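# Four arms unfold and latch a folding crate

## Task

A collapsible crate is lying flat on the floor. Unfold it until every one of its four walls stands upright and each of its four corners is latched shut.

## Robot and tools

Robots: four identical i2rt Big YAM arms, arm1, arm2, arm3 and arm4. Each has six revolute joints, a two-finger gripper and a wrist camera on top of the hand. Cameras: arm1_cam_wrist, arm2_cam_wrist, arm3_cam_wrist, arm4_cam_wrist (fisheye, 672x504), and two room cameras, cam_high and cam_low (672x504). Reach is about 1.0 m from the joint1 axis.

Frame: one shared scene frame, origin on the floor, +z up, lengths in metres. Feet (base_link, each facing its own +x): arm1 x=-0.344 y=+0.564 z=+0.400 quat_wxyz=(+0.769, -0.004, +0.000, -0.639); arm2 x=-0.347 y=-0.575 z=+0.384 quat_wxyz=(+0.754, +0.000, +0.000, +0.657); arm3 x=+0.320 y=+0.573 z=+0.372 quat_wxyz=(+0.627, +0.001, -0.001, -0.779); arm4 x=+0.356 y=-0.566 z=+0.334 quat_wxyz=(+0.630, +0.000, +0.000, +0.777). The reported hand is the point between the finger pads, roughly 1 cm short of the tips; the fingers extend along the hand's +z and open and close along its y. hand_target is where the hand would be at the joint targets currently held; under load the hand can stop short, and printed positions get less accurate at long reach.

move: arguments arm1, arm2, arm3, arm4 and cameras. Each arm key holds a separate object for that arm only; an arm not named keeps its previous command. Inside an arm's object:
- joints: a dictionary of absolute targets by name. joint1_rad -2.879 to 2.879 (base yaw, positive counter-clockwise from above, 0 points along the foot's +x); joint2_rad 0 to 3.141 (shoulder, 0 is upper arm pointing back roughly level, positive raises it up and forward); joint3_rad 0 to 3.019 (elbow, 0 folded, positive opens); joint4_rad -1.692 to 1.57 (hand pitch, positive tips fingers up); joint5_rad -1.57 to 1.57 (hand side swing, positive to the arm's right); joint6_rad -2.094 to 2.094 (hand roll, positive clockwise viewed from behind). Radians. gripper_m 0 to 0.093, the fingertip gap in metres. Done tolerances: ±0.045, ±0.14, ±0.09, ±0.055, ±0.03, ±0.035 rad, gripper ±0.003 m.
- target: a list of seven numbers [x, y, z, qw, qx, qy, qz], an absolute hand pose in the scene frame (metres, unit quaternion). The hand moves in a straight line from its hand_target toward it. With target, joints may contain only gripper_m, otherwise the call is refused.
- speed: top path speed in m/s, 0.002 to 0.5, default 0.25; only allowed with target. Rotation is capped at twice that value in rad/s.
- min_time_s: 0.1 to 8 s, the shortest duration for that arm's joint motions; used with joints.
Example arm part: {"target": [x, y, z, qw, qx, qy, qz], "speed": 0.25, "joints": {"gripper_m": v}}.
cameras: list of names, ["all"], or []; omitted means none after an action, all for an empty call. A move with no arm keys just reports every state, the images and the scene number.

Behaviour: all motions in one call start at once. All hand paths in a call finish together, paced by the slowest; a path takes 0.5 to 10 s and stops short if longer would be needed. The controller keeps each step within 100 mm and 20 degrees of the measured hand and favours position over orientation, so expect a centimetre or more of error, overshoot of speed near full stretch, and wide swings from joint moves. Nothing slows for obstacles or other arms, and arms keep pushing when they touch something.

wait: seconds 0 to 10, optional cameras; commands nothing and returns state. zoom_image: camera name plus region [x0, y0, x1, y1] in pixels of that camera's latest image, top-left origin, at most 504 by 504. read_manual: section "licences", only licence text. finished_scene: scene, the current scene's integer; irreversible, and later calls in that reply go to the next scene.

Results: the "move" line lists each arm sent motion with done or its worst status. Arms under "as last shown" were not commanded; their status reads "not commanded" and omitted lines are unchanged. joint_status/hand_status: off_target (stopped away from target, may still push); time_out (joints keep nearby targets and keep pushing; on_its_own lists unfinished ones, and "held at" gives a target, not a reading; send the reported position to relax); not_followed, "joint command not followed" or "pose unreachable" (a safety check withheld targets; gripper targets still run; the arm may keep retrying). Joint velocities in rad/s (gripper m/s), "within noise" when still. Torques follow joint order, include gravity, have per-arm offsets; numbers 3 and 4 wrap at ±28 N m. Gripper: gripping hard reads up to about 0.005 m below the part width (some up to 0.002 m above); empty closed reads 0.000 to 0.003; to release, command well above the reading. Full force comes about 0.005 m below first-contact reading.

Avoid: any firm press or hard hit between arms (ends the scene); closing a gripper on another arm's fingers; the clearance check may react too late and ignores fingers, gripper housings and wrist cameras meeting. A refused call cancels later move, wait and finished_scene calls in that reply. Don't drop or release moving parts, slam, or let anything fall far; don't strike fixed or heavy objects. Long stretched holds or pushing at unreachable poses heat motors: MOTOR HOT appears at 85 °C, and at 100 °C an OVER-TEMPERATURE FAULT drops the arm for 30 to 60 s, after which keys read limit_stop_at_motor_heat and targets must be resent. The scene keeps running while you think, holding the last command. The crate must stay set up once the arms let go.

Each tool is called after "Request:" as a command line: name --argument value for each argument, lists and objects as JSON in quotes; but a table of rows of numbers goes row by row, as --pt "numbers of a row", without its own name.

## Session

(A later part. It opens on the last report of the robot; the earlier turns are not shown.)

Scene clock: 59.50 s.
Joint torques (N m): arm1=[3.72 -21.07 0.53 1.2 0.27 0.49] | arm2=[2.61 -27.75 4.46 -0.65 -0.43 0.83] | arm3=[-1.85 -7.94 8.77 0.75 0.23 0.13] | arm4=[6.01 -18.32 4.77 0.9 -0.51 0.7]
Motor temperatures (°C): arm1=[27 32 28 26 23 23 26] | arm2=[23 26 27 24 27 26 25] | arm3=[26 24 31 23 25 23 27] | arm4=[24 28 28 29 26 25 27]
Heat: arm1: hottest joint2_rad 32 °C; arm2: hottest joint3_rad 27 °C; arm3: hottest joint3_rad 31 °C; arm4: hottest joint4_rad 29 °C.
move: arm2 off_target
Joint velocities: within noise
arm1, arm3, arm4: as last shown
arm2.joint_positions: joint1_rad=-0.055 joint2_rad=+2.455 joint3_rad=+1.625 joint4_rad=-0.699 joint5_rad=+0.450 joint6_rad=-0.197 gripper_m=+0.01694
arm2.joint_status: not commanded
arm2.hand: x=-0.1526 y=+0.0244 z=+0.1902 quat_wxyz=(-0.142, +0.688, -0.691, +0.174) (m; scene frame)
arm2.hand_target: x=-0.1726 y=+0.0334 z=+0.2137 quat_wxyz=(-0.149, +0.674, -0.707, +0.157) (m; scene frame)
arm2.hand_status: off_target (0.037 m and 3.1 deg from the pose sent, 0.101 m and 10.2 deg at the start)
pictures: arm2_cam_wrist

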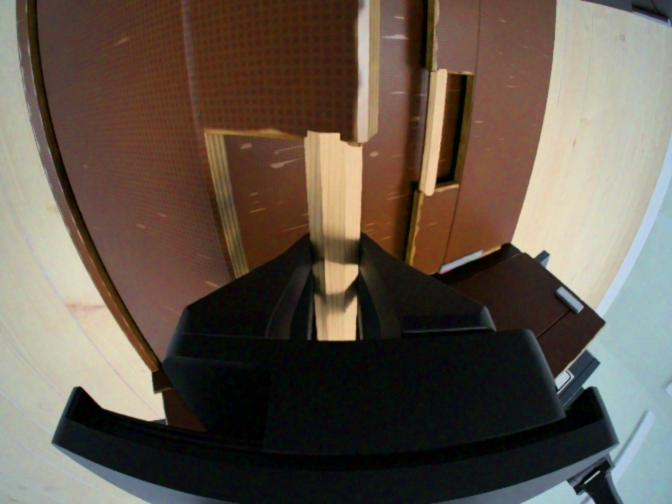

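Request:
move --arm2 '{"target": [-0.231, 0.037, 0.242, -0.1906, 0.6647, -0.6945, 0.1991], "speed": 0.15}' --arm3 '{"target": [0.08, 0.05, 0.38, 0, 0.7224, 0.6916, 0], "speed": 0.3}'

Request:
move --arm2 '{"target": [-0.281, 0.038, 0.252, -0.2079, 0.6596, -0.6891, 0.2172], "speed": 0.12}' --arm3 '{"target": [0.026, -0.006, 0.12, 0, 0.7224, 0.6916, 0], "speed": 0.3}'

Request:
move --arm2 '{"target": [-0.325, 0.040, 0.257, -0.2079, 0.6596, -0.6891, 0.2172], "speed": 0.1}' --cameras '["arm3_cam_wrist", "cam_high", "cam_low"]'

Scene clock: 63.53 s.
Joint torques (N m): arm1=[3.78 -21.07 0.5 1.24 0.25 0.47] | arm2=[4.19 -27.05 4.98 -0.5 -0.97 0.78] | arm3=[-1.55 -14.8 9.61 -0.16 0.08 -0.04] | arm4=[6.01 -18.32 4.77 0.9 -0.51 0.71]
Motor temperatures (°C): arm1=[27 32 28 26 23 23 26] | arm2=[23 27 27 24 27 26 25] | arm3=[26 24 31 23 25 23 27] | arm4=[24 28 28 29 26 25 27]
Heat: arm1: hottest joint2_rad 32 °C; arm2: hottest joint2_rad 27 °C; arm3: hottest joint3_rad 31 °C; arm4: hottest joint4_rad 29 °C.
move: arm2 off_target; arm3 off_target
Joint velocities: within noise
arm1, arm4: as last shown
arm2.joint_positions: joint1_rad=+0.049 joint2_rad=+2.417 joint3_rad=+1.611 joint4_rad=-0.783 joint5_rad=+0.591 joint6_rad=-0.064 gripper_m=+0.01696
arm2.joint_status: not commanded
arm2.hand: x=-0.1961 y=+0.0253 z=+0.2214 quat_wxyz=(-0.184, +0.670, -0.683, +0.227) (m; scene frame)
arm2.hand_target: x=-0.2294 y=+0.0375 z=+0.2415 quat_wxyz=(-0.191, +0.665, -0.694, +0.199) (m; scene frame)
arm2.hand_status: off_target (0.042 m and 3.6 deg from the pose sent, 0.095 m and 6.8 deg at the start)
arm3.joint_positions: joint1_rad=-0.205 joint2_rad=+1.975 joint3_rad=+1.437 joint4_rad=-1.040 joint5_rad=+0.000 joint6_rad=-0.372 gripper_m=+0.05013
arm3.joint_status: not commanded
arm3.hand: x=+0.0913 y=+0.0632 z=+0.3790 quat_wxyz=(+0.000, -0.724, -0.689, -0.004) (m; scene frame)
arm3.hand_target: x=+0.0803 y=+0.0523 z=+0.3784 quat_wxyz=(-0.001, -0.725, -0.689, -0.001) (m; scene frame)
arm3.hand_status: off_target (0.017 m and 0.6 deg from the pose sent, 0.261 m and 3.6 deg at the start)
pictures: none

Scene clock: 65.47 s.
Joint torques (N m): arm1=[4.19 -20.48 0.61 1.1 0.28 0.5] | arm2=[3.96 -25.11 6.31 -0.44 -1.27 0.69] | arm3=[-1.44 -18.55 7.75 0.13 0.12 -0.03] | arm4=[6.07 -18.32 4.78 0.9 -0.51 0.71]
Motor temperatures (°C): arm1=[27 32 28 26 23 23 26] | arm2=[23 27 27 24 27 26 25] | arm3=[26 25 31 23 25 23 27] | arm4=[24 28 28 29 26 25 27]
Heat: arm1: hottest joint2_rad 32 °C; arm2: hottest joint2_rad 27 °C; arm3: hottest joint3_rad 31 °C; arm4: hottest joint4_rad 29 °C.
move: arm2 off_target; arm3 off_target
Joint velocities: within noise
arm1, arm4: as last shown
arm2.joint_positions: joint1_rad=+0.145 joint2_rad=+2.397 joint3_rad=+1.616 joint4_rad=-0.875 joint5_rad=+0.646 joint6_rad=+0.061 gripper_m=+0.01697
arm2.joint_status: not commanded
arm2.hand: x=-0.2468 y=+0.0254 z=+0.2408 quat_wxyz=(-0.205, +0.662, -0.677, +0.246) (m; scene frame)
arm2.hand_target: x=-0.2801 y=+0.0376 z=+0.2517 quat_wxyz=(-0.208, +0.660, -0.688, +0.217) (m; scene frame)
arm2.hand_status: off_target (0.038 m and 3.6 deg from the pose sent, 0.091 m and 3.3 deg at the start)
arm3.joint_positions: joint1_rad=-0.245 joint2_rad=+2.562 joint3_rad=+1.757 joint4_rad=-0.765 joint5_rad=+0.000 joint6_rad=-0.418 gripper_m=+0.05013
arm3.joint_status: not commanded
arm3.hand: x=+0.0357 y=-0.0002 z=+0.1282 quat_wxyz=(-0.001, -0.722, -0.692, -0.001) (m; scene frame)
arm3.hand_target: x=+0.0267 y=-0.0032 z=+0.1199 quat_wxyz=(+0.000, -0.723, -0.691, +0.000) (m; scene frame)
arm3.hand_status: off_target (0.014 m and 0.1 deg from the pose sent, 0.276 m and 0.6 deg at the start)
pictures: none

Scene clock: 66.83 s.
Joint torques (N m): arm1=[4.37 -20.89 0.53 1.06 0.28 0.49] | arm2=[3.19 -24.47 7.16 -0.31 -1.02 0.55] | arm3=[-1.14 -18.37 7.68 0.02 0.14 -0.03] | arm4=[6.01 -18.32 4.78 0.9 -0.51 0.71]
Motor temperatures (°C): arm1=[27 32 28 26 23 23 26] | arm2=[23 27 27 24 27 26 25] | arm3=[26 25 31 23 25 23 27] | arm4=[24 28 28 29 26 25 27]
Heat: arm1: hottest joint2_rad 32 °C; arm2: hottest joint2_rad 27 °C; arm3: hottest joint3_rad 31 °C; arm4: hottest joint4_rad 29 °C.
move: arm2 off_target
Joint velocities: within noise
arm1, arm3: as last shown
arm2.joint_positions: joint1_rad=+0.225 joint2_rad=+2.397 joint3_rad=+1.642 joint4_rad=-0.959 joint5_rad=+0.634 joint6_rad=+0.157 gripper_m=+0.01697
arm2.joint_status: not commanded
arm2.hand: x=-0.2962 y=+0.0257 z=+0.2481 quat_wxyz=(-0.204, +0.663, -0.677, +0.245) (m; scene frame)
arm2.hand_target: x=-0.3245 y=+0.0391 z=+0.2570 quat_wxyz=(-0.207, +0.661, -0.688, +0.218) (m; scene frame)
arm2.hand_status: off_target (0.033 m and 3.5 deg from the pose sent, 0.081 m and 3.6 deg at the start)
arm4.joint_positions: joint1_rad=+0.741 joint2_rad=+2.058 joint3_rad=+1.033 joint4_rad=-0.221 joint5_rad=+0.542 joint6_rad=-0.663 gripper_m=+0.01561
arm4.joint_status: not commanded
arm4.hand: x=-0.0215 y=-0.1848 z=+0.2302 quat_wxyz=(-0.305, +0.951, -0.024, +0.033) (m; scene frame)
arm4.hand_target: x=-0.0429 y=-0.2091 z=+0.2345 quat_wxyz=(-0.302, +0.953, -0.021, +0.007) (m; scene frame)
arm4.hand_status: not commanded
pictures: arm3_cam_wrist, cam_high, cam_low

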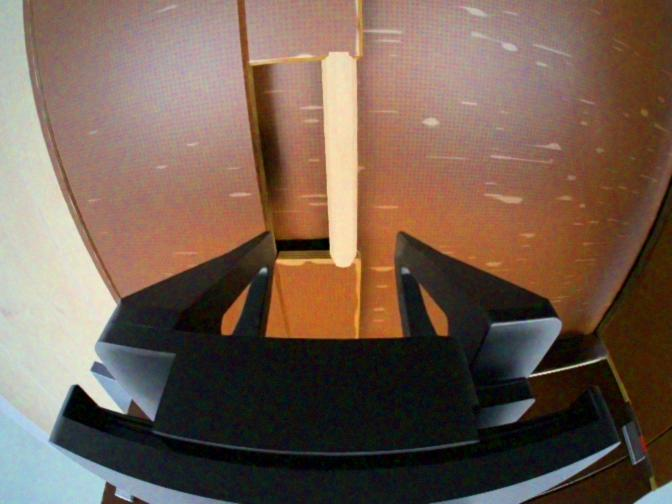

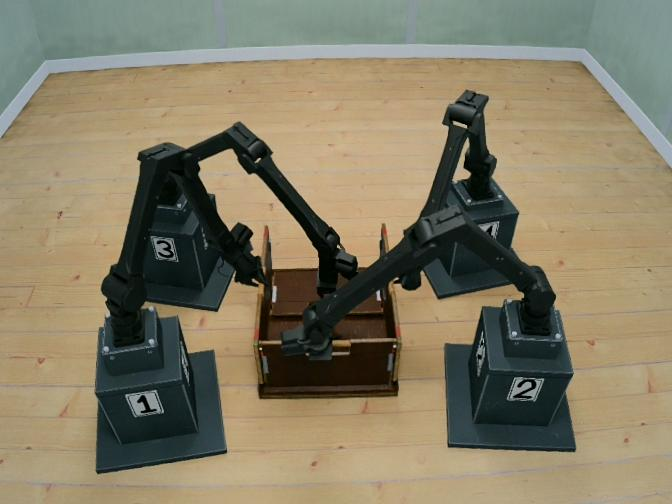

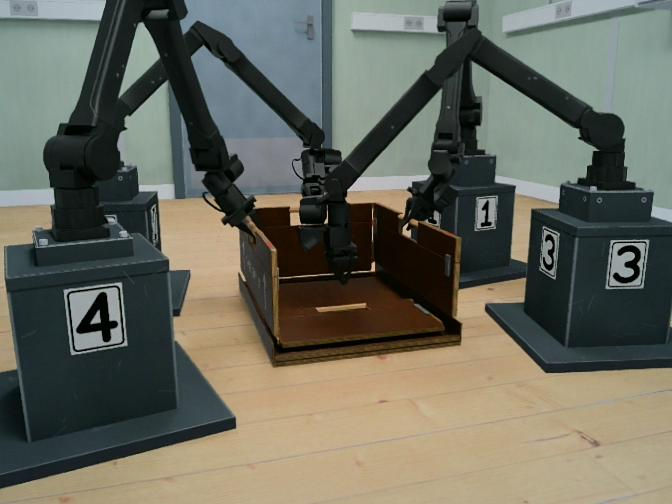

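Request:
move --arm2 '{"target": [-0.372, 0.042, 0.258, -0.2079, 0.6596, -0.6891, 0.2172], "speed": 0.1}' --arm3 '{"target": [0.022, -0.014, 0.018, 0, 0.7224, 0.6916, 0], "speed": 0.2}' --cameras '["arm3_cam_wrist", "cam_high", "cam_low"]'

Request:
zoom_image --camera "cam_high" --region '[240, 220, 410, 410]'

Scene clock: 70.57 s.
Joint torques (N m): arm1=[3.9 -21.48 0.47 1.14 0.24 0.5] | arm2=[9.29 -24.59 7.54 -0.79 -1.48 1] | arm3=[-1.49 -18.78 7.36 0.35 0.09 -0.04] | arm4=[6.01 -18.37 4.78 0.88 -0.51 0.71]
Motor temperatures (°C): arm1=[27 32 28 26 23 23 26] | arm2=[23 28 27 24 27 26 25] | arm3=[26 25 31 23 25 23 27] | arm4=[24 28 28 29 26 25 27]
Heat: arm1: hottest joint2_rad 32 °C; arm2: hottest joint2_rad 28 °C; arm3: hottest joint3_rad 31 °C; arm4: hottest joint4_rad 29 °C.
move: arm2 off_target; arm3 off_target
Joint velocities: within noise
arm1.joint_positions: joint1_rad=+0.737 joint2_rad=+2.163 joint3_rad=+0.862 joint4_rad=+0.087 joint5_rad=+0.505 joint6_rad=-0.684 gripper_m=+0.01656
arm1.joint_status: not commanded
arm1.hand: x=-0.0216 y=+0.2115 z=+0.2267 quat_wxyz=(+0.020, -0.027, -0.953, +0.302) (m; scene frame)
arm1.hand_target: x=-0.0113 y=+0.2345 z=+0.2326 quat_wxyz=(+0.007, -0.021, -0.954, +0.300) (m; scene frame)
arm1.hand_status: not commanded
arm2.joint_positions: joint1_rad=+0.225 joint2_rad=+2.414 joint3_rad=+1.676 joint4_rad=-1.012 joint5_rad=+0.633 joint6_rad=+0.199 gripper_m=+0.01697
arm2.joint_status: not commanded
arm2.hand: x=-0.2964 y=+0.0261 z=+0.2484 quat_wxyz=(-0.198, +0.652, -0.686, +0.253) (m; scene frame)
arm2.hand_target: x=-0.3683 y=+0.0384 z=+0.2576 quat_wxyz=(-0.207, +0.661, -0.688, +0.216) (m; scene frame)
arm2.hand_status: off_target (0.078 m and 4.4 deg from the pose sent, 0.078 m and 3.5 deg at the start)
arm3.joint_positions: joint1_rad=-0.245 joint2_rad=+2.794 joint3_rad=+1.952 joint4_rad=-0.724 joint5_rad=+0.003 joint6_rad=-0.419 gripper_m=+0.05010
arm3.joint_status: not commanded
arm3.hand: x=+0.0284 y=-0.0141 z=+0.0333 quat_wxyz=(+0.000, -0.722, -0.692, +0.002) (m; scene frame)
arm3.hand_target: x=+0.0232 y=-0.0121 z=+0.0180 quat_wxyz=(+0.000, -0.722, -0.692, +0.000) (m; scene frame)
arm3.hand_status: off_target (0.017 m and 0.2 deg from the pose sent, 0.112 m and 0.1 deg at the start)
arm4: as last shown
pictures: arm3_cam_wrist, cam_high, cam_low

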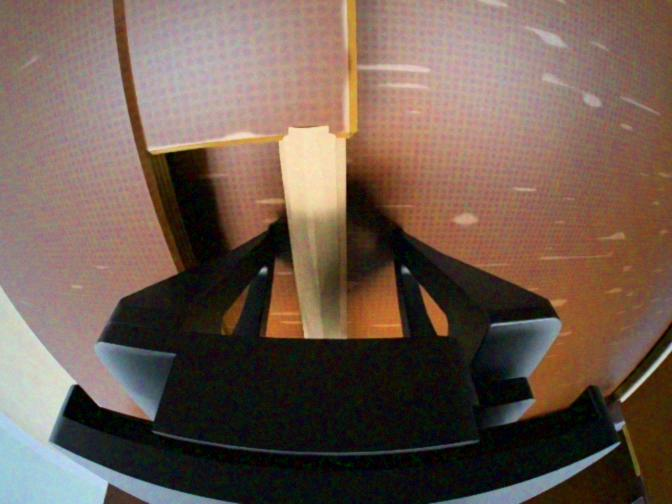

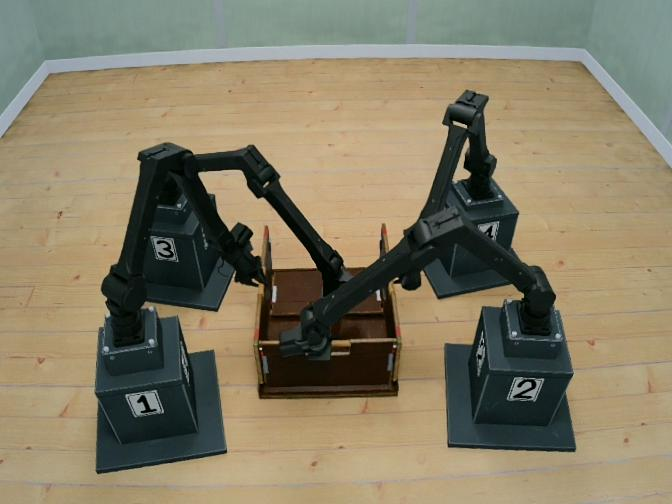

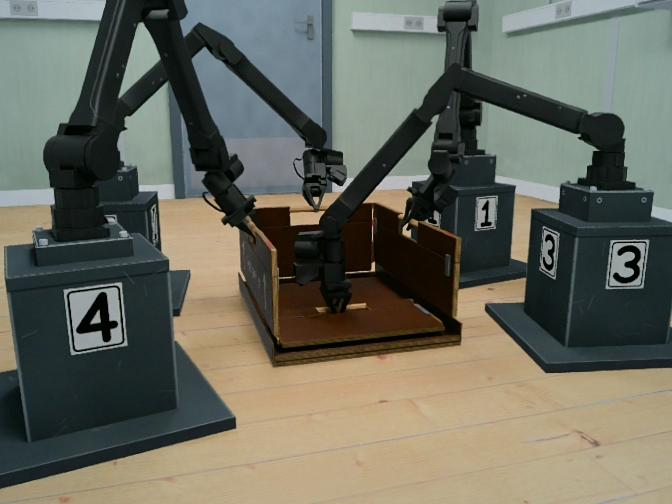

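Scaled by 2.653 from the camera's 672x504 image, which has a finer 960x720 frame.

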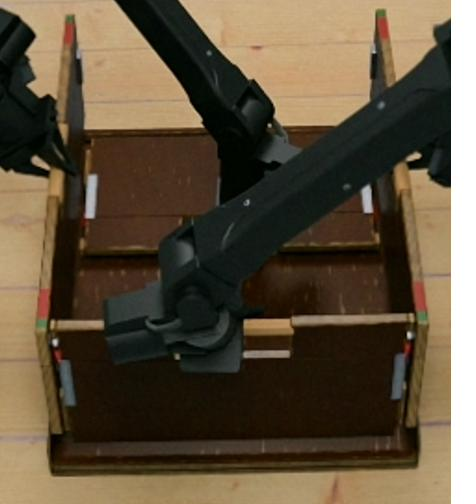

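Request:
move --arm3 '{"joints": {"gripper_m": 0.010}}'

Request:
move --arm3 '{"target": [0.042, -0.010, 0.097, -0.0504, 0.7208, 0.6899, -0.0482], "speed": 0.15}'

Request:
move --arm3 '{"target": [0.080, -0.011, 0.187, -0.0943, 0.7163, 0.6856, -0.0903], "speed": 0.18}'

Request:
move --arm3 '{"target": [0.140, -0.013, 0.237, -0.1563, 0.7053, 0.6751, -0.1496], "speed": 0.16}' --cameras '["arm3_cam_wrist"]'

Scene clock: 75.37 s.
Joint torques (N m): arm1=[3.96 -20.66 0.59 1.14 0.27 0.49] | arm2=[9.35 -24.53 7.54 -0.77 -1.48 1.01] | arm3=[-1.14 -18.49 7.32 0.42 0.16 0.1] | arm4=[6.01 -18.32 4.77 0.88 -0.51 0.71]
Motor temperatures (°C): arm1=[27 32 28 26 23 23 26] | arm2=[24 28 27 24 28 26 25] | arm3=[26 25 31 23 25 23 27] | arm4=[24 28 27 29 26 25 27]
Heat: arm1: hottest joint2_rad 32 °C; arm2: hottest joint2_rad 28 °C; arm3: hottest joint3_rad 31 °C; arm4: hottest joint4_rad 29 °C.
move: arm3 off_target
Joint velocities: within noise
arm1, arm2, arm4: as last shown
arm3.joint_positions: joint1_rad=-0.241 joint2_rad=+2.794 joint3_rad=+1.952 joint4_rad=-0.727 joint5_rad=-0.008 joint6_rad=-0.441 gripper_m=+0.01650
arm3.joint_status: gripper_m off_target (ended at +0.01653, target +0.01000)
arm3.hand: x=+0.0331 y=-0.0156 z=+0.0333 quat_wxyz=(-0.005, -0.713, -0.702, -0.001) (m; scene frame)
arm3.hand_target: x=+0.0269 y=-0.0144 z=+0.0183 quat_wxyz=(-0.003, -0.718, -0.696, -0.001) (m; scene frame)
arm3.hand_status: not commanded
pictures: none

Scene clock: 76.60 s.
Joint torques (N m): arm1=[3.66 -20.95 0.57 1.26 0.24 0.46] | arm2=[9.29 -24.64 7.56 -0.77 -1.49 1] | arm3=[-0.32 -23.59 2.85 -0.5 0.02 0.35] | arm4=[6.07 -18.32 4.78 0.88 -0.51 0.71]
Motor temperatures (°C): arm1=[27 32 28 26 23 23 26] | arm2=[24 28 27 24 28 26 25] | arm3=[26 25 31 23 25 23 27] | arm4=[24 28 27 29 26 25 27]
Heat: arm1: hottest joint2_rad 32 °C; arm2: hottest joint2_rad 28 °C; arm3: hottest joint3_rad 31 °C; arm4: hottest joint4_rad 29 °C.
move: arm3 off_target
Joint velocities: within noise
arm1, arm2, arm4: as last shown
arm3.joint_positions: joint1_rad=-0.196 joint2_rad=+2.662 joint3_rad=+1.794 joint4_rad=-0.632 joint5_rad=+0.146 joint6_rad=-0.396 gripper_m=+0.01651
arm3.joint_status: not commanded
arm3.hand: x=+0.0360 y=-0.0150 z=+0.0786 quat_wxyz=(+0.053, -0.712, -0.698, +0.059) (m; scene frame)
arm3.hand_target: x=+0.0418 y=-0.0139 z=+0.0969 quat_wxyz=(+0.053, -0.719, -0.691, +0.054) (m; scene frame)
arm3.hand_status: off_target (0.020 m and 1.8 deg from the pose sent, 0.065 m and 8.7 deg at the start)
pictures: none

Scene clock: 77.77 s.
Joint torques (N m): arm1=[3.9 -21.42 0.35 1.09 0.25 0.48] | arm2=[9.23 -24.59 7.56 -0.8 -1.48 1] | arm3=[-0.09 -23.47 3.3 -1.13 0.11 0.4] | arm4=[6.01 -18.32 4.77 0.88 -0.51 0.71]
Motor temperatures (°C): arm1=[27 32 28 26 23 23 26] | arm2=[24 28 27 24 28 26 25] | arm3=[26 26 31 23 25 23 27] | arm4=[24 28 27 29 26 25 27]
Heat: arm1: hottest joint2_rad 32 °C; arm2: hottest joint2_rad 28 °C; arm3: hottest joint3_rad 31 °C; arm4: hottest joint4_rad 29 °C.
move: arm3 off_target
Joint velocities: within noise
arm1, arm4: as last shown
arm2.joint_positions: joint1_rad=+0.227 joint2_rad=+2.414 joint3_rad=+1.676 joint4_rad=-1.012 joint5_rad=+0.633 joint6_rad=+0.199 gripper_m=+0.01697
arm2.joint_status: not commanded
arm2.hand: x=-0.2973 y=+0.0261 z=+0.2484 quat_wxyz=(-0.198, +0.653, -0.686, +0.253) (m; scene frame)
arm2.hand_target: x=-0.3691 y=+0.0383 z=+0.2576 quat_wxyz=(-0.207, +0.661, -0.688, +0.216) (m; scene frame)
arm2.hand_status: not commanded
arm3.joint_positions: joint1_rad=-0.110 joint2_rad=+2.463 joint3_rad=+1.627 joint4_rad=-0.650 joint5_rad=+0.259 joint6_rad=-0.318 gripper_m=+0.01596
arm3.joint_status: not commanded
arm3.hand: x=+0.0747 y=-0.0144 z=+0.1615 quat_wxyz=(+0.096, -0.707, -0.694, +0.094) (m; scene frame)
arm3.hand_target: x=+0.0797 y=-0.0117 z=+0.1854 quat_wxyz=(+0.095, -0.715, -0.686, +0.090) (m; scene frame)
arm3.hand_status: off_target (0.026 m and 1.5 deg from the pose sent, 0.117 m and 6.1 deg at the start)
pictures: none

Scene clock: 78.97 s.
Joint torques (N m): arm1=[4.19 -20.66 0.57 1.18 0.26 0.45] | arm2=[9.23 -24.59 7.54 -0.77 -1.48 1] | arm3=[0.26 -23.77 3.48 -1.55 -0.02 0.5] | arm4=[6.01 -18.32 4.78 0.81 -0.51 0.71]
Motor temperatures (°C): arm1=[27 32 28 26 23 23 26] | arm2=[24 28 27 24 28 26 25] | arm3=[26 26 31 23 25 23 27] | arm4=[24 28 27 29 26 25 27]
Heat: arm1: hottest joint2_rad 32 °C; arm2: hottest joint2_rad 28 °C; arm3: hottest joint3_rad 31 °C; arm4: hottest joint4_rad 29 °C.
move: arm3 off_target
Joint velocities: within noise
arm1.joint_positions: joint1_rad=+0.737 joint2_rad=+2.163 joint3_rad=+0.862 joint4_rad=+0.087 joint5_rad=+0.507 joint6_rad=-0.684 gripper_m=+0.01656
arm1.joint_status: not commanded
arm1.hand: x=-0.0218 y=+0.2113 z=+0.2268 quat_wxyz=(+0.020, -0.027, -0.952, +0.303) (m; scene frame)
arm1.hand_target: x=-0.0110 y=+0.2340 z=+0.2329 quat_wxyz=(+0.007, -0.021, -0.953, +0.301) (m; scene frame)
arm1.hand_status: not commanded
arm2: as last shown
arm2.hand_target: x=-0.3687 y=+0.0384 z=+0.2576 quat_wxyz=(-0.207, +0.661, -0.688, +0.216) (m; scene frame)
arm3.joint_positions: joint1_rad=+0.012 joint2_rad=+2.361 joint3_rad=+1.535 joint4_rad=-0.670 joint5_rad=+0.447 joint6_rad=-0.189 gripper_m=+0.01598
arm3.joint_status: not commanded
arm3.hand: x=+0.1228 y=-0.0132 z=+0.2082 quat_wxyz=(+0.163, -0.700, -0.679, +0.152) (m; scene frame)
arm3.hand_target: x=+0.1333 y=-0.0111 z=+0.2350 quat_wxyz=(+0.158, -0.709, -0.672, +0.149) (m; scene frame)
arm3.hand_status: off_target (0.034 m and 1.1 deg from the pose sent, 0.100 m and 9.6 deg at the start)
arm4.joint_positions: joint1_rad=+0.743 joint2_rad=+2.058 joint3_rad=+1.033 joint4_rad=-0.219 joint5_rad=+0.542 joint6_rad=-0.663 gripper_m=+0.01561
arm4.joint_status: not commanded
arm4.hand: x=-0.0224 y=-0.1852 z=+0.2303 quat_wxyz=(-0.305, +0.951, -0.023, +0.032) (m; scene frame)
arm4.hand_target: x=-0.0434 y=-0.2097 z=+0.2344 quat_wxyz=(-0.302, +0.953, -0.020, +0.007) (m; scene frame)
arm4.hand_status: not commanded
pictures: arm3_cam_wrist

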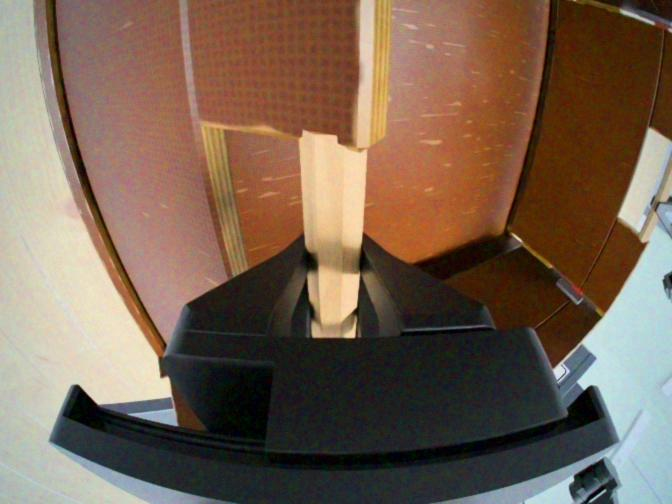

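Request:
move --arm3 '{"target": [0.202, -0.016, 0.263, -0.1991, 0.6945, 0.6647, -0.1906], "speed": 0.15}'

Request:
move --arm3 '{"target": [0.257, -0.018, 0.267, -0.2172, 0.6891, 0.6596, -0.2079], "speed": 0.12}'

Request:
move --arm3 '{"target": [0.297, -0.020, 0.267, -0.2172, 0.6891, 0.6596, -0.2079], "speed": 0.1}'

Request:
move --arm3 '{"target": [0.330, -0.020, 0.265, -0.2172, 0.6891, 0.6596, -0.2079], "speed": 0.1}' --cameras '["cam_low", "cam_high"]'

Request:
zoom_image --camera "cam_high" --region '[240, 210, 410, 410]'

Request:
zoom_image --camera "cam_low" --region '[225, 190, 475, 370]'

Scene clock: 81.87 s.
Joint torques (N m): arm1=[3.6 -20.78 0.65 1.28 0.27 0.45] | arm2=[9.29 -24.59 7.56 -0.77 -1.48 0.99] | arm3=[1.73 -22.95 4.42 -1.37 -0.19 0.42] | arm4=[6.01 -18.37 4.78 0.81 -0.51 0.71]
Motor temperatures (°C): arm1=[27 32 28 26 23 23 26] | arm2=[24 28 27 24 28 26 25] | arm3=[26 26 31 23 25 23 27] | arm4=[24 28 27 29 26 25 28]
Heat: arm1: hottest joint2_rad 32 °C; arm2: hottest joint2_rad 28 °C; arm3: hottest joint3_rad 31 °C; arm4: hottest joint4_rad 29 °C.
move: arm3 off_target
Joint velocities: within noise
arm1, arm2, arm4: as last shown
arm3.joint_positions: joint1_rad=+0.141 joint2_rad=+2.325 joint3_rad=+1.521 joint4_rad=-0.765 joint5_rad=+0.582 joint6_rad=-0.034 gripper_m=+0.01600
arm3.joint_status: not commanded
arm3.hand: x=+0.1807 y=-0.0138 z=+0.2368 quat_wxyz=(+0.212, -0.691, -0.664, +0.191) (m; scene frame)
arm3.hand_target: x=+0.2005 y=-0.0176 z=+0.2626 quat_wxyz=(+0.199, -0.694, -0.665, +0.192) (m; scene frame)
arm3.hand_status: off_target (0.034 m and 1.5 deg from the pose sent, 0.096 m and 6.3 deg at the start)
pictures: none

Scene clock: 83.17 s.
Joint torques (N m): arm1=[4.31 -21.42 0.87 1.13 0.19 0.5] | arm2=[9.23 -24.59 7.54 -0.73 -1.48 0.99] | arm3=[2.84 -21.25 5.75 -2.13 -0.31 0.56] | arm4=[6.01 -18.32 4.78 0.76 -0.52 0.71]
Motor temperatures (°C): arm1=[27 32 28 26 23 23 26] | arm2=[24 29 27 24 28 26 25] | arm3=[26 27 31 23 25 23 27] | arm4=[24 28 27 29 26 25 28]
Heat: arm1: hottest joint2_rad 32 °C; arm2: hottest joint2_rad 29 °C; arm3: hottest joint3_rad 31 °C; arm4: hottest joint4_rad 29 °C.
move: arm3 off_target
Joint velocities: within noise
arm1.joint_positions: joint1_rad=+0.737 joint2_rad=+2.163 joint3_rad=+0.859 joint4_rad=+0.087 joint5_rad=+0.508 joint6_rad=-0.684 gripper_m=+0.01656
arm1.joint_status: not commanded
arm1.hand: x=-0.0234 y=+0.2122 z=+0.2263 quat_wxyz=(+0.022, -0.027, -0.952, +0.303) (m; scene frame)
arm1.hand_target: x=-0.0116 y=+0.2344 z=+0.2326 quat_wxyz=(+0.007, -0.021, -0.954, +0.300) (m; scene frame)
arm1.hand_status: not commanded
arm2.joint_positions: joint1_rad=+0.228 joint2_rad=+2.414 joint3_rad=+1.676 joint4_rad=-1.013 joint5_rad=+0.633 joint6_rad=+0.199 gripper_m=+0.01697
arm2.joint_status: not commanded
arm2.hand: x=-0.2982 y=+0.0259 z=+0.2484 quat_wxyz=(-0.198, +0.653, -0.685, +0.254) (m; scene frame)
arm2.hand_target: x=-0.3691 y=+0.0383 z=+0.2577 quat_wxyz=(-0.207, +0.662, -0.688, +0.216) (m; scene frame)
arm2.hand_status: not commanded
arm3.joint_positions: joint1_rad=+0.232 joint2_rad=+2.323 joint3_rad=+1.527 joint4_rad=-0.836 joint5_rad=+0.632 joint6_rad=+0.079 gripper_m=+0.01602
arm3.joint_status: not commanded
arm3.hand: x=+0.2269 y=-0.0125 z=+0.2449 quat_wxyz=(+0.229, -0.686, -0.657, +0.209) (m; scene frame)
arm3.hand_target: x=+0.2551 y=-0.0182 z=+0.2660 quat_wxyz=(+0.217, -0.689, -0.660, +0.208) (m; scene frame)
arm3.hand_status: off_target (0.038 m and 1.5 deg from the pose sent, 0.082 m and 2.1 deg at the start)
arm4.joint_positions: joint1_rad=+0.741 joint2_rad=+2.058 joint3_rad=+1.033 joint4_rad=-0.219 joint5_rad=+0.542 joint6_rad=-0.663 gripper_m=+0.01561
arm4.joint_status: not commanded
arm4.hand: x=-0.0218 y=-0.1846 z=+0.2303 quat_wxyz=(-0.305, +0.951, -0.024, +0.033) (m; scene frame)
arm4.hand_target: x=-0.0427 y=-0.2093 z=+0.2343 quat_wxyz=(-0.301, +0.953, -0.021, +0.007) (m; scene frame)
arm4.hand_status: not commanded
pictures: none

Scene clock: 84.20 s.
Joint torques (N m): arm1=[4.25 -20.48 0.81 1.09 0.12 0.5] | arm2=[9.05 -24.59 7.56 -0.7 -1.48 0.99] | arm3=[6.12 -20.72 6.82 -2.93 -0.28 0.93] | arm4=[6.07 -18.32 4.78 0.73 -0.57 0.71]
Motor temperatures (°C): arm1=[27 32 28 26 23 23 26] | arm2=[24 29 27 24 28 26 25] | arm3=[26 27 31 23 25 23 27] | arm4=[24 28 27 29 26 25 28]
Heat: arm1: hottest joint2_rad 32 °C; arm2: hottest joint2_rad 29 °C; arm3: hottest joint3_rad 31 °C; arm4: hottest joint4_rad 29 °C.
move: arm3 off_target
Joint velocities: within noise
arm1.joint_positions: joint1_rad=+0.738 joint2_rad=+2.162 joint3_rad=+0.857 joint4_rad=+0.087 joint5_rad=+0.510 joint6_rad=-0.684 gripper_m=+0.01656
arm1.joint_status: not commanded
arm1.hand: x=-0.0233 y=+0.2128 z=+0.2269 quat_wxyz=(+0.022, -0.026, -0.952, +0.303) (m; scene frame)
arm1.hand_target: x=-0.0109 y=+0.2347 z=+0.2332 quat_wxyz=(+0.007, -0.020, -0.953, +0.301) (m; scene frame)
arm1.hand_status: not commanded
arm2: as last shown
arm2.hand_target: x=-0.3687 y=+0.0386 z=+0.2577 quat_wxyz=(-0.207, +0.661, -0.688, +0.215) (m; scene frame)
arm3.joint_positions: joint1_rad=+0.261 joint2_rad=+2.328 joint3_rad=+1.539 joint4_rad=-0.873 joint5_rad=+0.626 joint6_rad=+0.121 gripper_m=+0.01602
arm3.joint_status: not commanded
arm3.hand: x=+0.2447 y=-0.0118 z=+0.2454 quat_wxyz=(+0.231, -0.688, -0.657, +0.206) (m; scene frame)
arm3.hand_target: x=+0.2946 y=-0.0189 z=+0.2656 quat_wxyz=(+0.215, -0.688, -0.661, +0.209) (m; scene frame)
arm3.hand_status: off_target (0.057 m and 1.6 deg from the pose sent, 0.074 m and 1.5 deg at the start)
arm4.joint_positions: joint1_rad=+0.741 joint2_rad=+2.058 joint3_rad=+1.033 joint4_rad=-0.218 joint5_rad=+0.544 joint6_rad=-0.663 gripper_m=+0.01561
arm4.joint_status: not commanded
arm4.hand: x=-0.0219 y=-0.1843 z=+0.2306 quat_wxyz=(-0.306, +0.951, -0.024, +0.032) (m; scene frame)
arm4.hand_target: x=-0.0427 y=-0.2092 z=+0.2344 quat_wxyz=(-0.301, +0.953, -0.021, +0.007) (m; scene frame)
arm4.hand_status: not commanded
pictures: none

Scene clock: 85.23 s.
Joint torques (N m): arm1=[4.13 -20.89 0.77 1.21 0.11 0.5] | arm2=[9.17 -24.64 7.54 -0.69 -1.48 0.99] | arm3=[10.23 -20.54 6.83 -3.08 -0.6 1.31] | arm4=[6.01 -18.37 4.78 0.73 -0.57 0.71]
Motor temperatures (°C): arm1=[27 32 28 26 23 23 26] | arm2=[24 29 27 24 28 26 25] | arm3=[26 27 31 23 25 23 27] | arm4=[24 28 27 29 26 25 28]
Heat: arm1: hottest joint2_rad 32 °C; arm2: hottest joint2_rad 29 °C; arm3: hottest joint3_rad 31 °C; arm4: hottest joint4_rad 29 °C.
move: arm3 off_target
Joint velocities: within noise
arm1, arm2, arm4: as last shown
arm3.joint_positions: joint1_rad=+0.262 joint2_rad=+2.337 joint3_rad=+1.558 joint4_rad=-0.903 joint5_rad=+0.626 joint6_rad=+0.139 gripper_m=+0.01602
arm3.joint_status: not commanded
arm3.hand: x=+0.2456 y=-0.0119 z=+0.2455 quat_wxyz=(+0.236, -0.691, -0.653, +0.202) (m; scene frame)
arm3.hand_target: x=+0.3250 y=-0.0172 z=+0.2632 quat_wxyz=(+0.214, -0.687, -0.662, +0.210) (m; scene frame)
arm3.hand_status: off_target (0.087 m and 2.4 deg from the pose sent, 0.088 m and 1.6 deg at the start)
pictures: cam_high, cam_low

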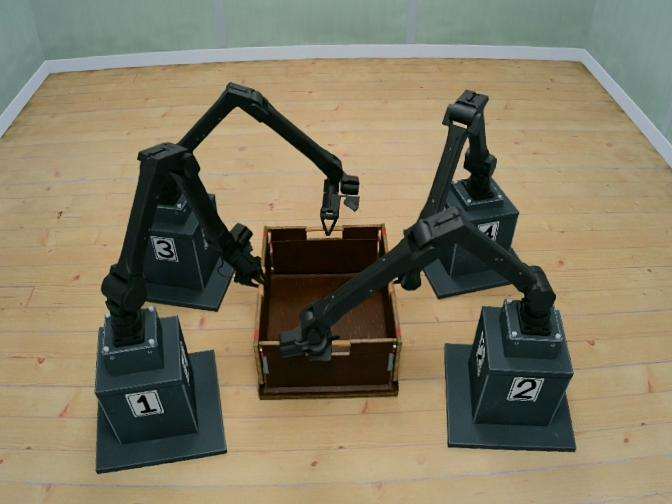

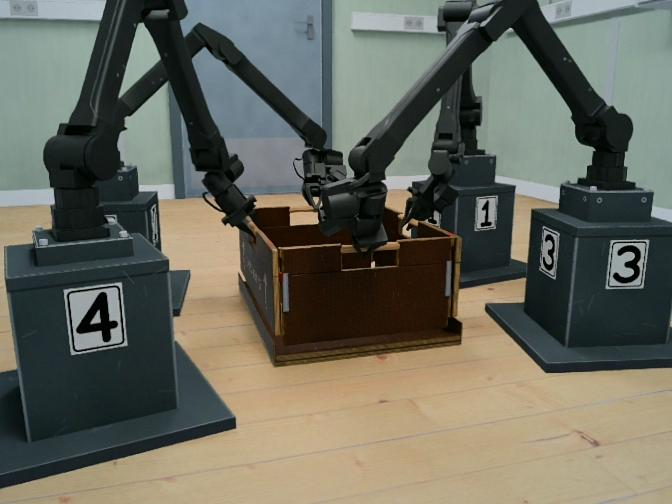

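Scaled by 2.520 from the camera's 672x504 image, which has a finer 960x720 frame.

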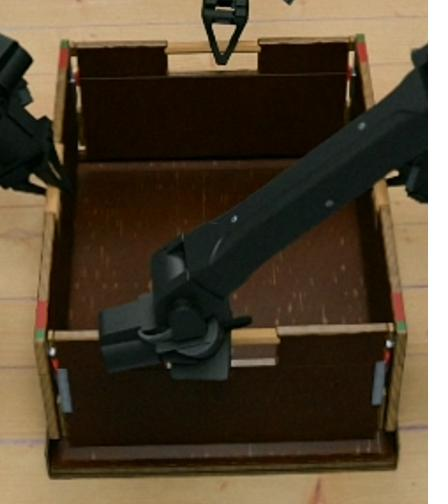

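Scaled by 2.016 from the camera's 672x504 image, which has a finer 960x720 frame.

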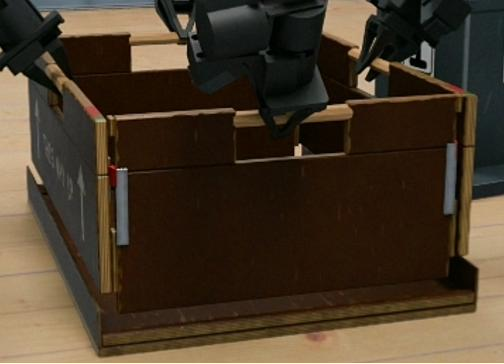

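Request:
move --arm3 '{"target": [0.195, -0.014, 0.258, -0.2172, 0.6891, 0.6596, -0.2079], "speed": 0.15}' --arm2 '{"target": [-0.247, 0.036, 0.254, -0.2079, 0.6596, -0.6891, 0.2172], "speed": 0.15}' --cameras '["cam_high"]'

Request:
zoom_image --camera "cam_high" --region '[240, 210, 410, 410]'

Scene clock: 88.30 s.
Joint torques (N m): arm1=[3.96 -21.25 0.75 1.13 0.12 0.5] | arm2=[-5.83 -24.23 5.56 1.4 0.27 -0.25] | arm3=[-5.25 -21.07 4.08 1.09 0.99 -0.41] | arm4=[6.01 -18.32 4.78 0.72 -0.57 0.71]
Motor temperatures (°C): arm1=[27 32 28 26 23 23 26] | arm2=[24 29 27 24 28 26 25] | arm3=[26 27 31 23 26 24 27] | arm4=[24 28 27 29 27 25 28]
Heat: arm1: hottest joint2_rad 32 °C; arm2: hottest joint2_rad 29 °C; arm3: hottest joint3_rad 31 °C; arm4: hottest joint4_rad 29 °C.
move: arm2 off_target; arm3 off_target
Joint velocities: within noise
arm1, arm4: as last shown
arm2.joint_positions: joint1_rad=+0.215 joint2_rad=+2.371 joint3_rad=+1.598 joint4_rad=-0.889 joint5_rad=+0.605 joint6_rad=+0.091 gripper_m=+0.01697
arm2.joint_status: not commanded
arm2.hand: x=-0.2939 y=+0.0253 z=+0.2471 quat_wxyz=(-0.200, +0.679, -0.669, +0.225) (m; scene frame)
arm2.hand_target: x=-0.2560 y=+0.0328 z=+0.2535 quat_wxyz=(-0.204, +0.661, -0.689, +0.216) (m; scene frame)
arm2.hand_status: off_target (0.049 m and 3.5 deg from the pose sent, 0.053 m and 4.4 deg at the start)
arm3.joint_positions: joint1_rad=+0.246 joint2_rad=+2.309 joint3_rad=+1.512 joint4_rad=-0.820 joint5_rad=+0.592 joint6_rad=+0.072 gripper_m=+0.01602
arm3.joint_status: not commanded
arm3.hand: x=+0.2407 y=-0.0127 z=+0.2446 quat_wxyz=(+0.211, -0.686, -0.667, +0.200) (m; scene frame)
arm3.hand_target: x=+0.2035 y=-0.0120 z=+0.2571 quat_wxyz=(+0.216, -0.690, -0.660, +0.204) (m; scene frame)
arm3.hand_status: off_target (0.048 m and 1.5 deg from the pose sent, 0.052 m and 2.4 deg at the start)
pictures: cam_high

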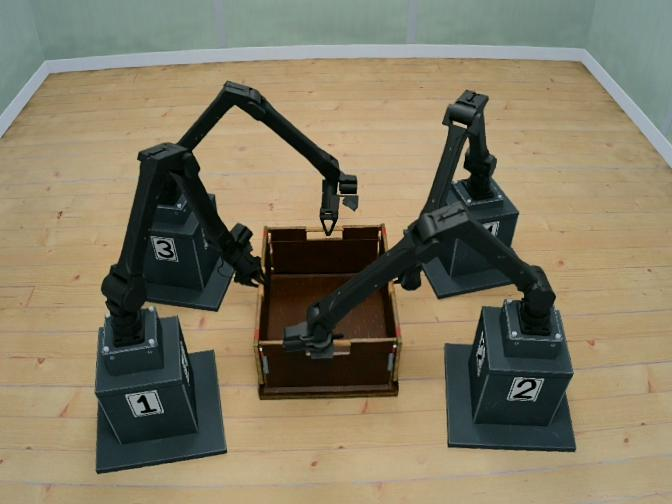

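Scaled by 2.520 from the camera's 672x504 image, which has a finer 960x720 frame.

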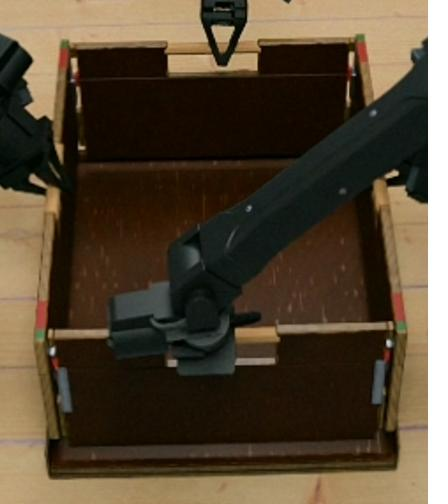

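Request:
move --arm3 '{"target": [0.249, -0.014, 0.257, -0.2172, 0.6891, 0.6596, -0.2079], "speed": 0.15}' --arm2 '{"target": [-0.302, 0.036, 0.255, -0.2079, 0.6596, -0.6891, 0.2172], "speed": 0.15}' --arm1 '{"target": [-0.018, 0.218, 0.2325, -0.0066, 0.0208, 0.9535, -0.3006], "speed": 0.15}' --arm4 '{"target": [-0.031, -0.191, 0.234, -0.3006, 0.9535, -0.0208, 0.0066], "speed": 0.15}'

Request:
move --arm3 '{"joints": {"gripper_m": 0.06}}' --arm2 '{"joints": {"gripper_m": 0.06}}'

Request:
move --arm1 '{"joints": {"gripper_m": 0.06}}' --arm4 '{"joints": {"gripper_m": 0.06}}' --cameras '["cam_high", "cam_low"]'

Request:
zoom_image --camera "cam_high" --region '[240, 210, 410, 410]'

Scene clock: 92.40 s.
Joint torques (N m): arm1=[0.91 -20.37 1.61 1.5 -0.22 0.12] | arm2=[0.73 -23.24 7.57 -0.29 0.19 0.47] | arm3=[0.67 -19.6 5.75 -1.01 1.07 0.34] | arm4=[2.78 -18.2 4.89 1.39 -0.9 0.3]
Motor temperatures (°C): arm1=[27 32 28 26 23 23 26] | arm2=[24 29 27 24 28 26 25] | arm3=[26 28 31 23 26 24 28] | arm4=[24 28 27 29 27 25 28]
Heat: arm1: hottest joint2_rad 32 °C; arm2: hottest joint2_rad 29 °C; arm3: hottest joint3_rad 31 °C; arm4: hottest joint4_rad 29 °C.
move: arm1 done; arm2 off_target; arm3 off_target; arm4 off_target
Joint velocities: within noise
arm1.joint_positions: joint1_rad=+0.735 joint2_rad=+2.162 joint3_rad=+0.856 joint4_rad=+0.098 joint5_rad=+0.504 joint6_rad=-0.693 gripper_m=+0.01656
arm1.joint_status: not commanded
arm1.hand: x=-0.0226 y=+0.2116 z=+0.2270 quat_wxyz=(+0.018, -0.024, -0.952, +0.303) (m; scene frame)
arm1.hand_target: x=-0.0174 y=+0.2172 z=+0.2326 quat_wxyz=(+0.006, -0.021, -0.953, +0.301) (m; scene frame)
arm1.hand_status: done (0.010 m and 1.4 deg from the pose sent, 0.009 m and 1.9 deg at the start)
arm2.joint_positions: joint1_rad=+0.216 joint2_rad=+2.374 joint3_rad=+1.605 joint4_rad=-0.901 joint5_rad=+0.610 joint6_rad=+0.116 gripper_m=+0.01697
arm2.joint_status: not commanded
arm2.hand: x=-0.2942 y=+0.0257 z=+0.2480 quat_wxyz=(-0.202, +0.672, -0.675, +0.227) (m; scene frame)
arm2.hand_target: x=-0.3013 y=+0.0378 z=+0.2552 quat_wxyz=(-0.210, +0.661, -0.687, +0.215) (m; scene frame)
arm2.hand_status: off_target (0.015 m and 2.5 deg from the pose sent, 0.016 m and 3.5 deg at the start)
arm3.joint_positions: joint1_rad=+0.249 joint2_rad=+2.309 joint3_rad=+1.512 joint4_rad=-0.822 joint5_rad=+0.595 joint6_rad=+0.079 gripper_m=+0.01602
arm3.joint_status: not commanded
arm3.hand: x=+0.2420 y=-0.0126 z=+0.2449 quat_wxyz=(+0.212, -0.687, -0.665, +0.202) (m; scene frame)
arm3.hand_target: x=+0.2477 y=-0.0158 z=+0.2567 quat_wxyz=(+0.215, -0.687, -0.662, +0.210) (m; scene frame)
arm3.hand_status: off_target (0.014 m and 1.2 deg from the pose sent, 0.015 m and 1.5 deg at the start)
arm4.joint_positions: joint1_rad=+0.738 joint2_rad=+2.058 joint3_rad=+1.029 joint4_rad=-0.204 joint5_rad=+0.536 joint6_rad=-0.676 gripper_m=+0.01561
arm4.joint_status: not commanded
arm4.hand: x=-0.0219 y=-0.1837 z=+0.2297 quat_wxyz=(-0.306, +0.951, -0.020, +0.029) (m; scene frame)
arm4.hand_target: x=-0.0316 y=-0.1912 z=+0.2337 quat_wxyz=(-0.301, +0.953, -0.020, +0.007) (m; scene frame)
arm4.hand_status: off_target (0.012 m and 2.6 deg from the pose sent, 0.012 m and 3.1 deg at the start)
pictures: none

Scene clock: 93.13 s.
Joint torques (N m): arm1=[0.56 -20.25 1.61 1.51 -0.24 0.15] | arm2=[0.67 -23.3 7.32 -0.17 0.28 0.14] | arm3=[0.91 -19.25 5.61 -0.2 0.64 0.22] | arm4=[2.78 -18.2 4.89 1.4 -0.9 0.3]
Motor temperatures (°C): arm1=[27 32 28 26 23 23 26] | arm2=[24 29 27 24 28 26 25] | arm3=[26 28 31 23 26 24 28] | arm4=[24 28 27 29 27 25 28]
Heat: arm1: hottest joint2_rad 32 °C; arm2: hottest joint2_rad 29 °C; arm3: hottest joint3_rad 31 °C; arm4: hottest joint4_rad 29 °C.
move: arm2 done; arm3 done
Joint velocities: within noise
arm1, arm4: as last shown
arm2.joint_positions: joint1_rad=+0.216 joint2_rad=+2.374 joint3_rad=+1.607 joint4_rad=-0.915 joint5_rad=+0.607 joint6_rad=+0.143 gripper_m=+0.05984
arm2.joint_status: all done
arm2.hand: x=-0.2944 y=+0.0234 z=+0.2484 quat_wxyz=(-0.200, +0.664, -0.683, +0.228) (m; scene frame)
arm2.hand_target: x=-0.3011 y=+0.0359 z=+0.2552 quat_wxyz=(-0.207, +0.662, -0.687, +0.218) (m; scene frame)
arm2.hand_status: not commanded
arm3.joint_positions: joint1_rad=+0.249 joint2_rad=+2.308 joint3_rad=+1.512 joint4_rad=-0.850 joint5_rad=+0.606 joint6_rad=+0.093 gripper_m=+0.05984
arm3.joint_status: all done
arm3.hand: x=+0.2403 y=-0.0071 z=+0.2472 quat_wxyz=(+0.223, -0.687, -0.662, +0.199) (m; scene frame)
arm3.hand_target: x=+0.2476 y=-0.0140 z=+0.2570 quat_wxyz=(+0.218, -0.687, -0.662, +0.207) (m; scene frame)
arm3.hand_status: not commanded
pictures: none

Scene clock: 93.83 s.
Joint torques (N m): arm1=[0.09 -18.67 2.35 1.39 0.26 0.15] | arm2=[0.67 -23.3 7.32 -0.18 0.28 0.13] | arm3=[0.56 -19.96 5.6 -0.2 0.58 0.19] | arm4=[2.08 -16.62 5.19 1.22 0.06 0.3]
Motor temperatures (°C): arm1=[27 32 28 26 23 23 26] | arm2=[24 29 27 24 28 26 25] | arm3=[26 28 31 23 26 24 28] | arm4=[24 28 27 29 27 25 28]
Heat: arm1: hottest joint2_rad 32 °C; arm2: hottest joint2_rad 29 °C; arm3: hottest joint3_rad 31 °C; arm4: hottest joint4_rad 29 °C.
move: arm1 done; arm4 done
Joint velocities: within noise
arm1.joint_positions: joint1_rad=+0.749 joint2_rad=+2.148 joint3_rad=+0.847 joint4_rad=+0.098 joint5_rad=+0.482 joint6_rad=-0.692 gripper_m=+0.05989
arm1.joint_status: all done
arm1.hand: x=-0.0162 y=+0.2191 z=+0.2297 quat_wxyz=(+0.008, -0.017, -0.955, +0.297) (m; scene frame)
arm1.hand_target: x=-0.0135 y=+0.2216 z=+0.2318 quat_wxyz=(+0.002, -0.016, -0.954, +0.298) (m; scene frame)
arm1.hand_status: not commanded
arm2: as last shown
arm2.joint_positions: joint1_rad=+0.216 joint2_rad=+2.374 joint3_rad=+1.607 joint4_rad=-0.915 joint5_rad=+0.607 joint6_rad=+0.143 gripper_m=+0.05989
arm2.hand_target: x=-0.3011 y=+0.0359 z=+0.2552 quat_wxyz=(-0.207, +0.662, -0.686, +0.218) (m; scene frame)
arm3.joint_positions: joint1_rad=+0.244 joint2_rad=+2.308 joint3_rad=+1.512 joint4_rad=-0.850 joint5_rad=+0.606 joint6_rad=+0.093 gripper_m=+0.05989
arm3.joint_status: not commanded
arm3.hand: x=+0.2376 y=-0.0068 z=+0.2472 quat_wxyz=(+0.223, -0.689, -0.661, +0.199) (m; scene frame)
arm3.hand_target: x=+0.2449 y=-0.0136 z=+0.2569 quat_wxyz=(+0.218, -0.688, -0.661, +0.206) (m; scene frame)
arm3.hand_status: not commanded
arm4.joint_positions: joint1_rad=+0.755 joint2_rad=+2.044 joint3_rad=+1.026 joint4_rad=-0.199 joint5_rad=+0.499 joint6_rad=-0.676 gripper_m=+0.05988
arm4.joint_status: all done
arm4.hand: x=-0.0345 y=-0.1926 z=+0.2332 quat_wxyz=(-0.297, +0.955, -0.011, +0.009) (m; scene frame)
arm4.hand_target: x=-0.0355 y=-0.1959 z=+0.2328 quat_wxyz=(-0.297, +0.955, -0.015, +0.003) (m; scene frame)
arm4.hand_status: not commanded
pictures: cam_high, cam_low

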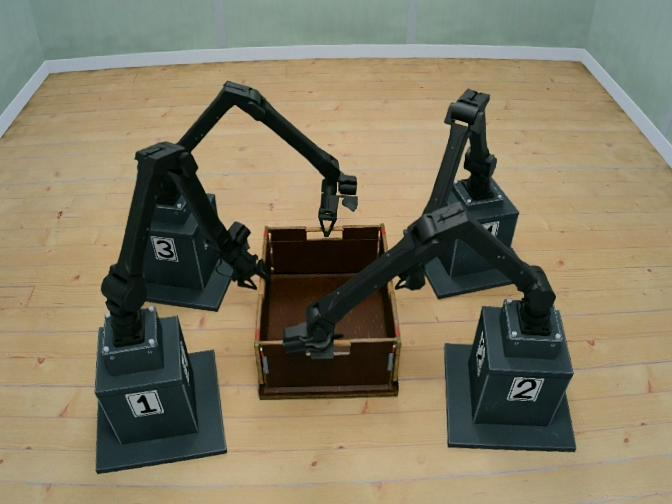

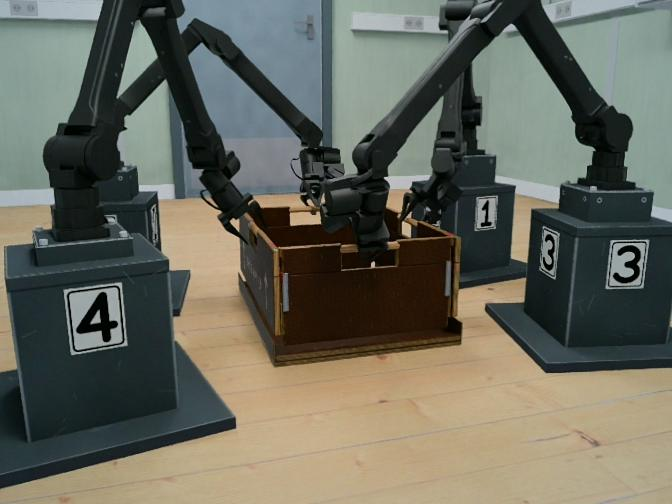

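Scaled by 2.520 from the camera's 672x504 image, which has a finer 960x720 frame.

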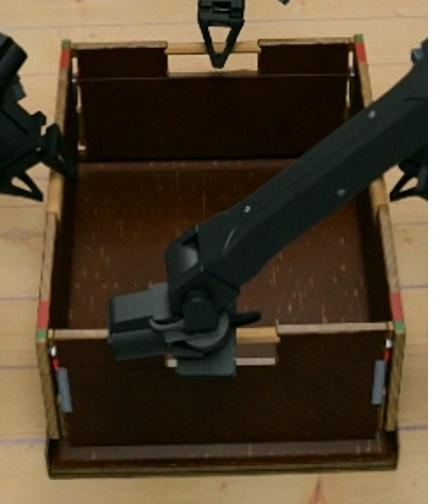

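Request:
move --arm1 '{"target": [-0.010, 0.302, 0.347, -0.0066, 0.0208, 0.9535, -0.3006], "speed": 0.18}' --arm4 '{"target": [-0.039, -0.276, 0.348, -0.3006, 0.9535, -0.0208, 0.0066], "speed": 0.18}' --arm2 '{"target": [-0.388, 0.040, 0.385, -0.2079, 0.6596, -0.6891, 0.2172], "speed": 0.18}' --arm3 '{"target": [0.332, -0.018, 0.387, -0.2172, 0.6891, 0.6596, -0.2079], "speed": 0.18}' --cameras '["cam_high", "cam_low"]'

Request:
zoom_image --camera "cam_high" --region '[240, 210, 410, 410]'

Request:
zoom_image --camera "cam_low" --region '[225, 190, 475, 370]'

Scene clock: 98.03 s.
Joint torques (N m): arm1=[0.5 -14.45 4.37 0.76 0.56 0.22] | arm2=[0.15 -25.52 8.84 -0.34 0.31 0.16] | arm3=[0.15 -18.73 9.07 -0.53 0.34 0.22] | arm4=[1.96 -13.92 7.16 0.08 0.3 0.36]
Motor temperatures (°C): arm1=[27 32 28 26 23 23 26] | arm2=[24 29 27 24 28 26 25] | arm3=[26 28 31 23 26 23 27] | arm4=[24 29 27 29 27 25 27]
Heat: arm1: hottest joint2_rad 32 °C; arm2: hottest joint2_rad 29 °C; arm3: hottest joint3_rad 31 °C; arm4: hottest joint2_rad 29 °C.
move: arm1 done; arm2 off_target; arm3 off_target; arm4 done
Joint velocities: within noise
arm1.joint_positions: joint1_rad=+0.927 joint2_rad=+1.763 joint3_rad=+0.733 joint4_rad=-0.259 joint5_rad=+0.548 joint6_rad=-0.497 gripper_m=+0.05996
arm1.joint_status: not commanded
arm1.hand: x=-0.0088 y=+0.2965 z=+0.3477 quat_wxyz=(+0.006, -0.019, -0.953, +0.303) (m; scene frame)
arm1.hand_target: x=-0.0102 y=+0.3007 z=+0.3471 quat_wxyz=(+0.008, -0.020, -0.953, +0.302) (m; scene frame)
arm1.hand_status: done (0.006 m and 0.3 deg from the pose sent, 0.144 m and 0.6 deg at the start)
arm2.joint_positions: joint1_rad=+0.354 joint2_rad=+2.256 joint3_rad=+1.722 joint4_rad=-1.269 joint5_rad=+0.590 joint6_rad=+0.314 gripper_m=+0.05989
arm2.joint_status: not commanded
arm2.hand: x=-0.3798 y=+0.0244 z=+0.3582 quat_wxyz=(-0.196, +0.664, -0.681, +0.240) (m; scene frame)
arm2.hand_target: x=-0.3853 y=+0.0418 z=+0.3848 quat_wxyz=(-0.210, +0.657, -0.691, +0.215) (m; scene frame)
arm2.hand_status: off_target (0.032 m and 3.1 deg from the pose sent, 0.166 m and 1.7 deg at the start)
arm3.joint_positions: joint1_rad=+0.390 joint2_rad=+2.148 joint3_rad=+1.596 joint4_rad=-1.213 joint5_rad=+0.601 joint6_rad=+0.268 gripper_m=+0.05989
arm3.joint_status: not commanded
arm3.hand: x=+0.3215 y=-0.0037 z=+0.3685 quat_wxyz=(+0.235, -0.684, -0.662, +0.199) (m; scene frame)
arm3.hand_target: x=+0.3294 y=-0.0200 z=+0.3860 quat_wxyz=(+0.216, -0.691, -0.658, +0.210) (m; scene frame)
arm3.hand_status: off_target (0.026 m and 2.4 deg from the pose sent, 0.169 m and 1.3 deg at the start)
arm4.joint_positions: joint1_rad=+0.906 joint2_rad=+1.729 joint3_rad=+0.968 joint4_rad=-0.523 joint5_rad=+0.556 joint6_rad=-0.498 gripper_m=+0.05996
arm4.joint_status: not commanded
arm4.hand: x=-0.0408 y=-0.2680 z=+0.3517 quat_wxyz=(-0.304, +0.952, -0.020, +0.003) (m; scene frame)
arm4.hand_target: x=-0.0373 y=-0.2727 z=+0.3479 quat_wxyz=(-0.301, +0.953, -0.023, +0.008) (m; scene frame)
arm4.hand_status: done (0.009 m and 0.6 deg from the pose sent, 0.142 m and 1.2 deg at the start)
pictures: cam_high, cam_low

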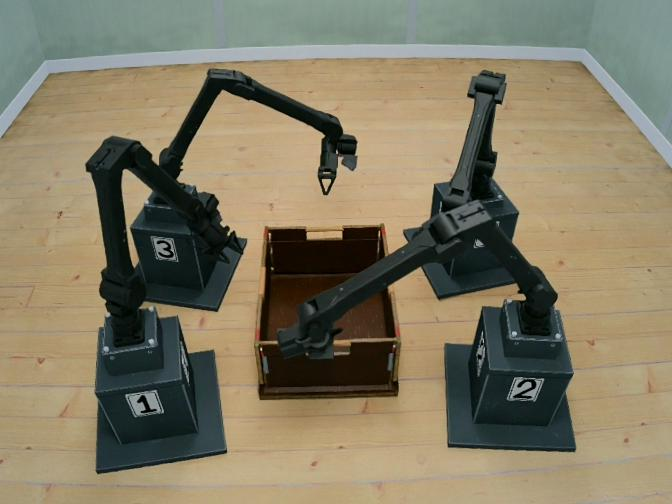

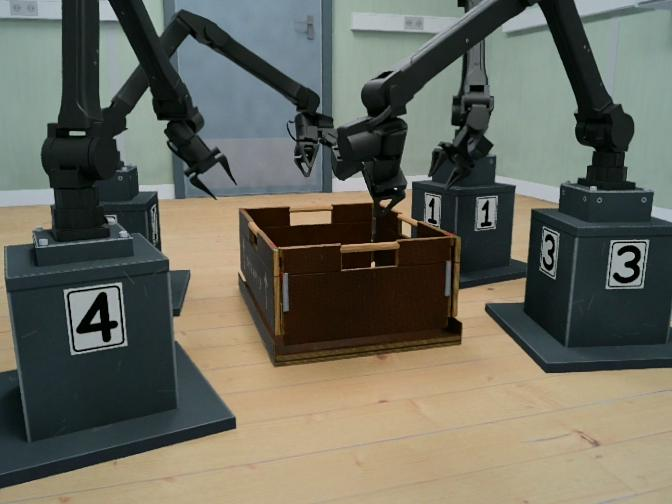

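Scaled by 2.520 from the camera's 672x504 image, which has a finer 960x720 frame.

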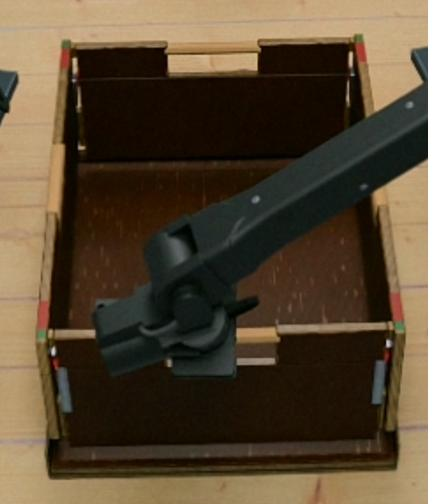

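Scaled by 2.016 from the camera's 672x504 image, which has a finer 960x720 frame.

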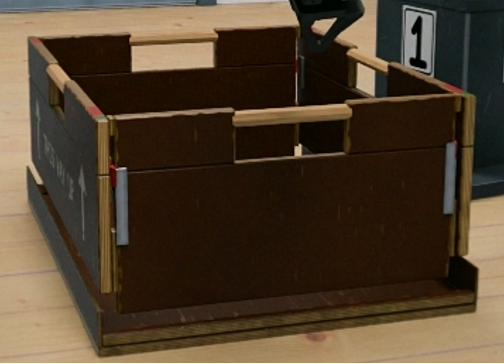

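Request:
finished_scene --scene 2

The scene is finished: the task was done.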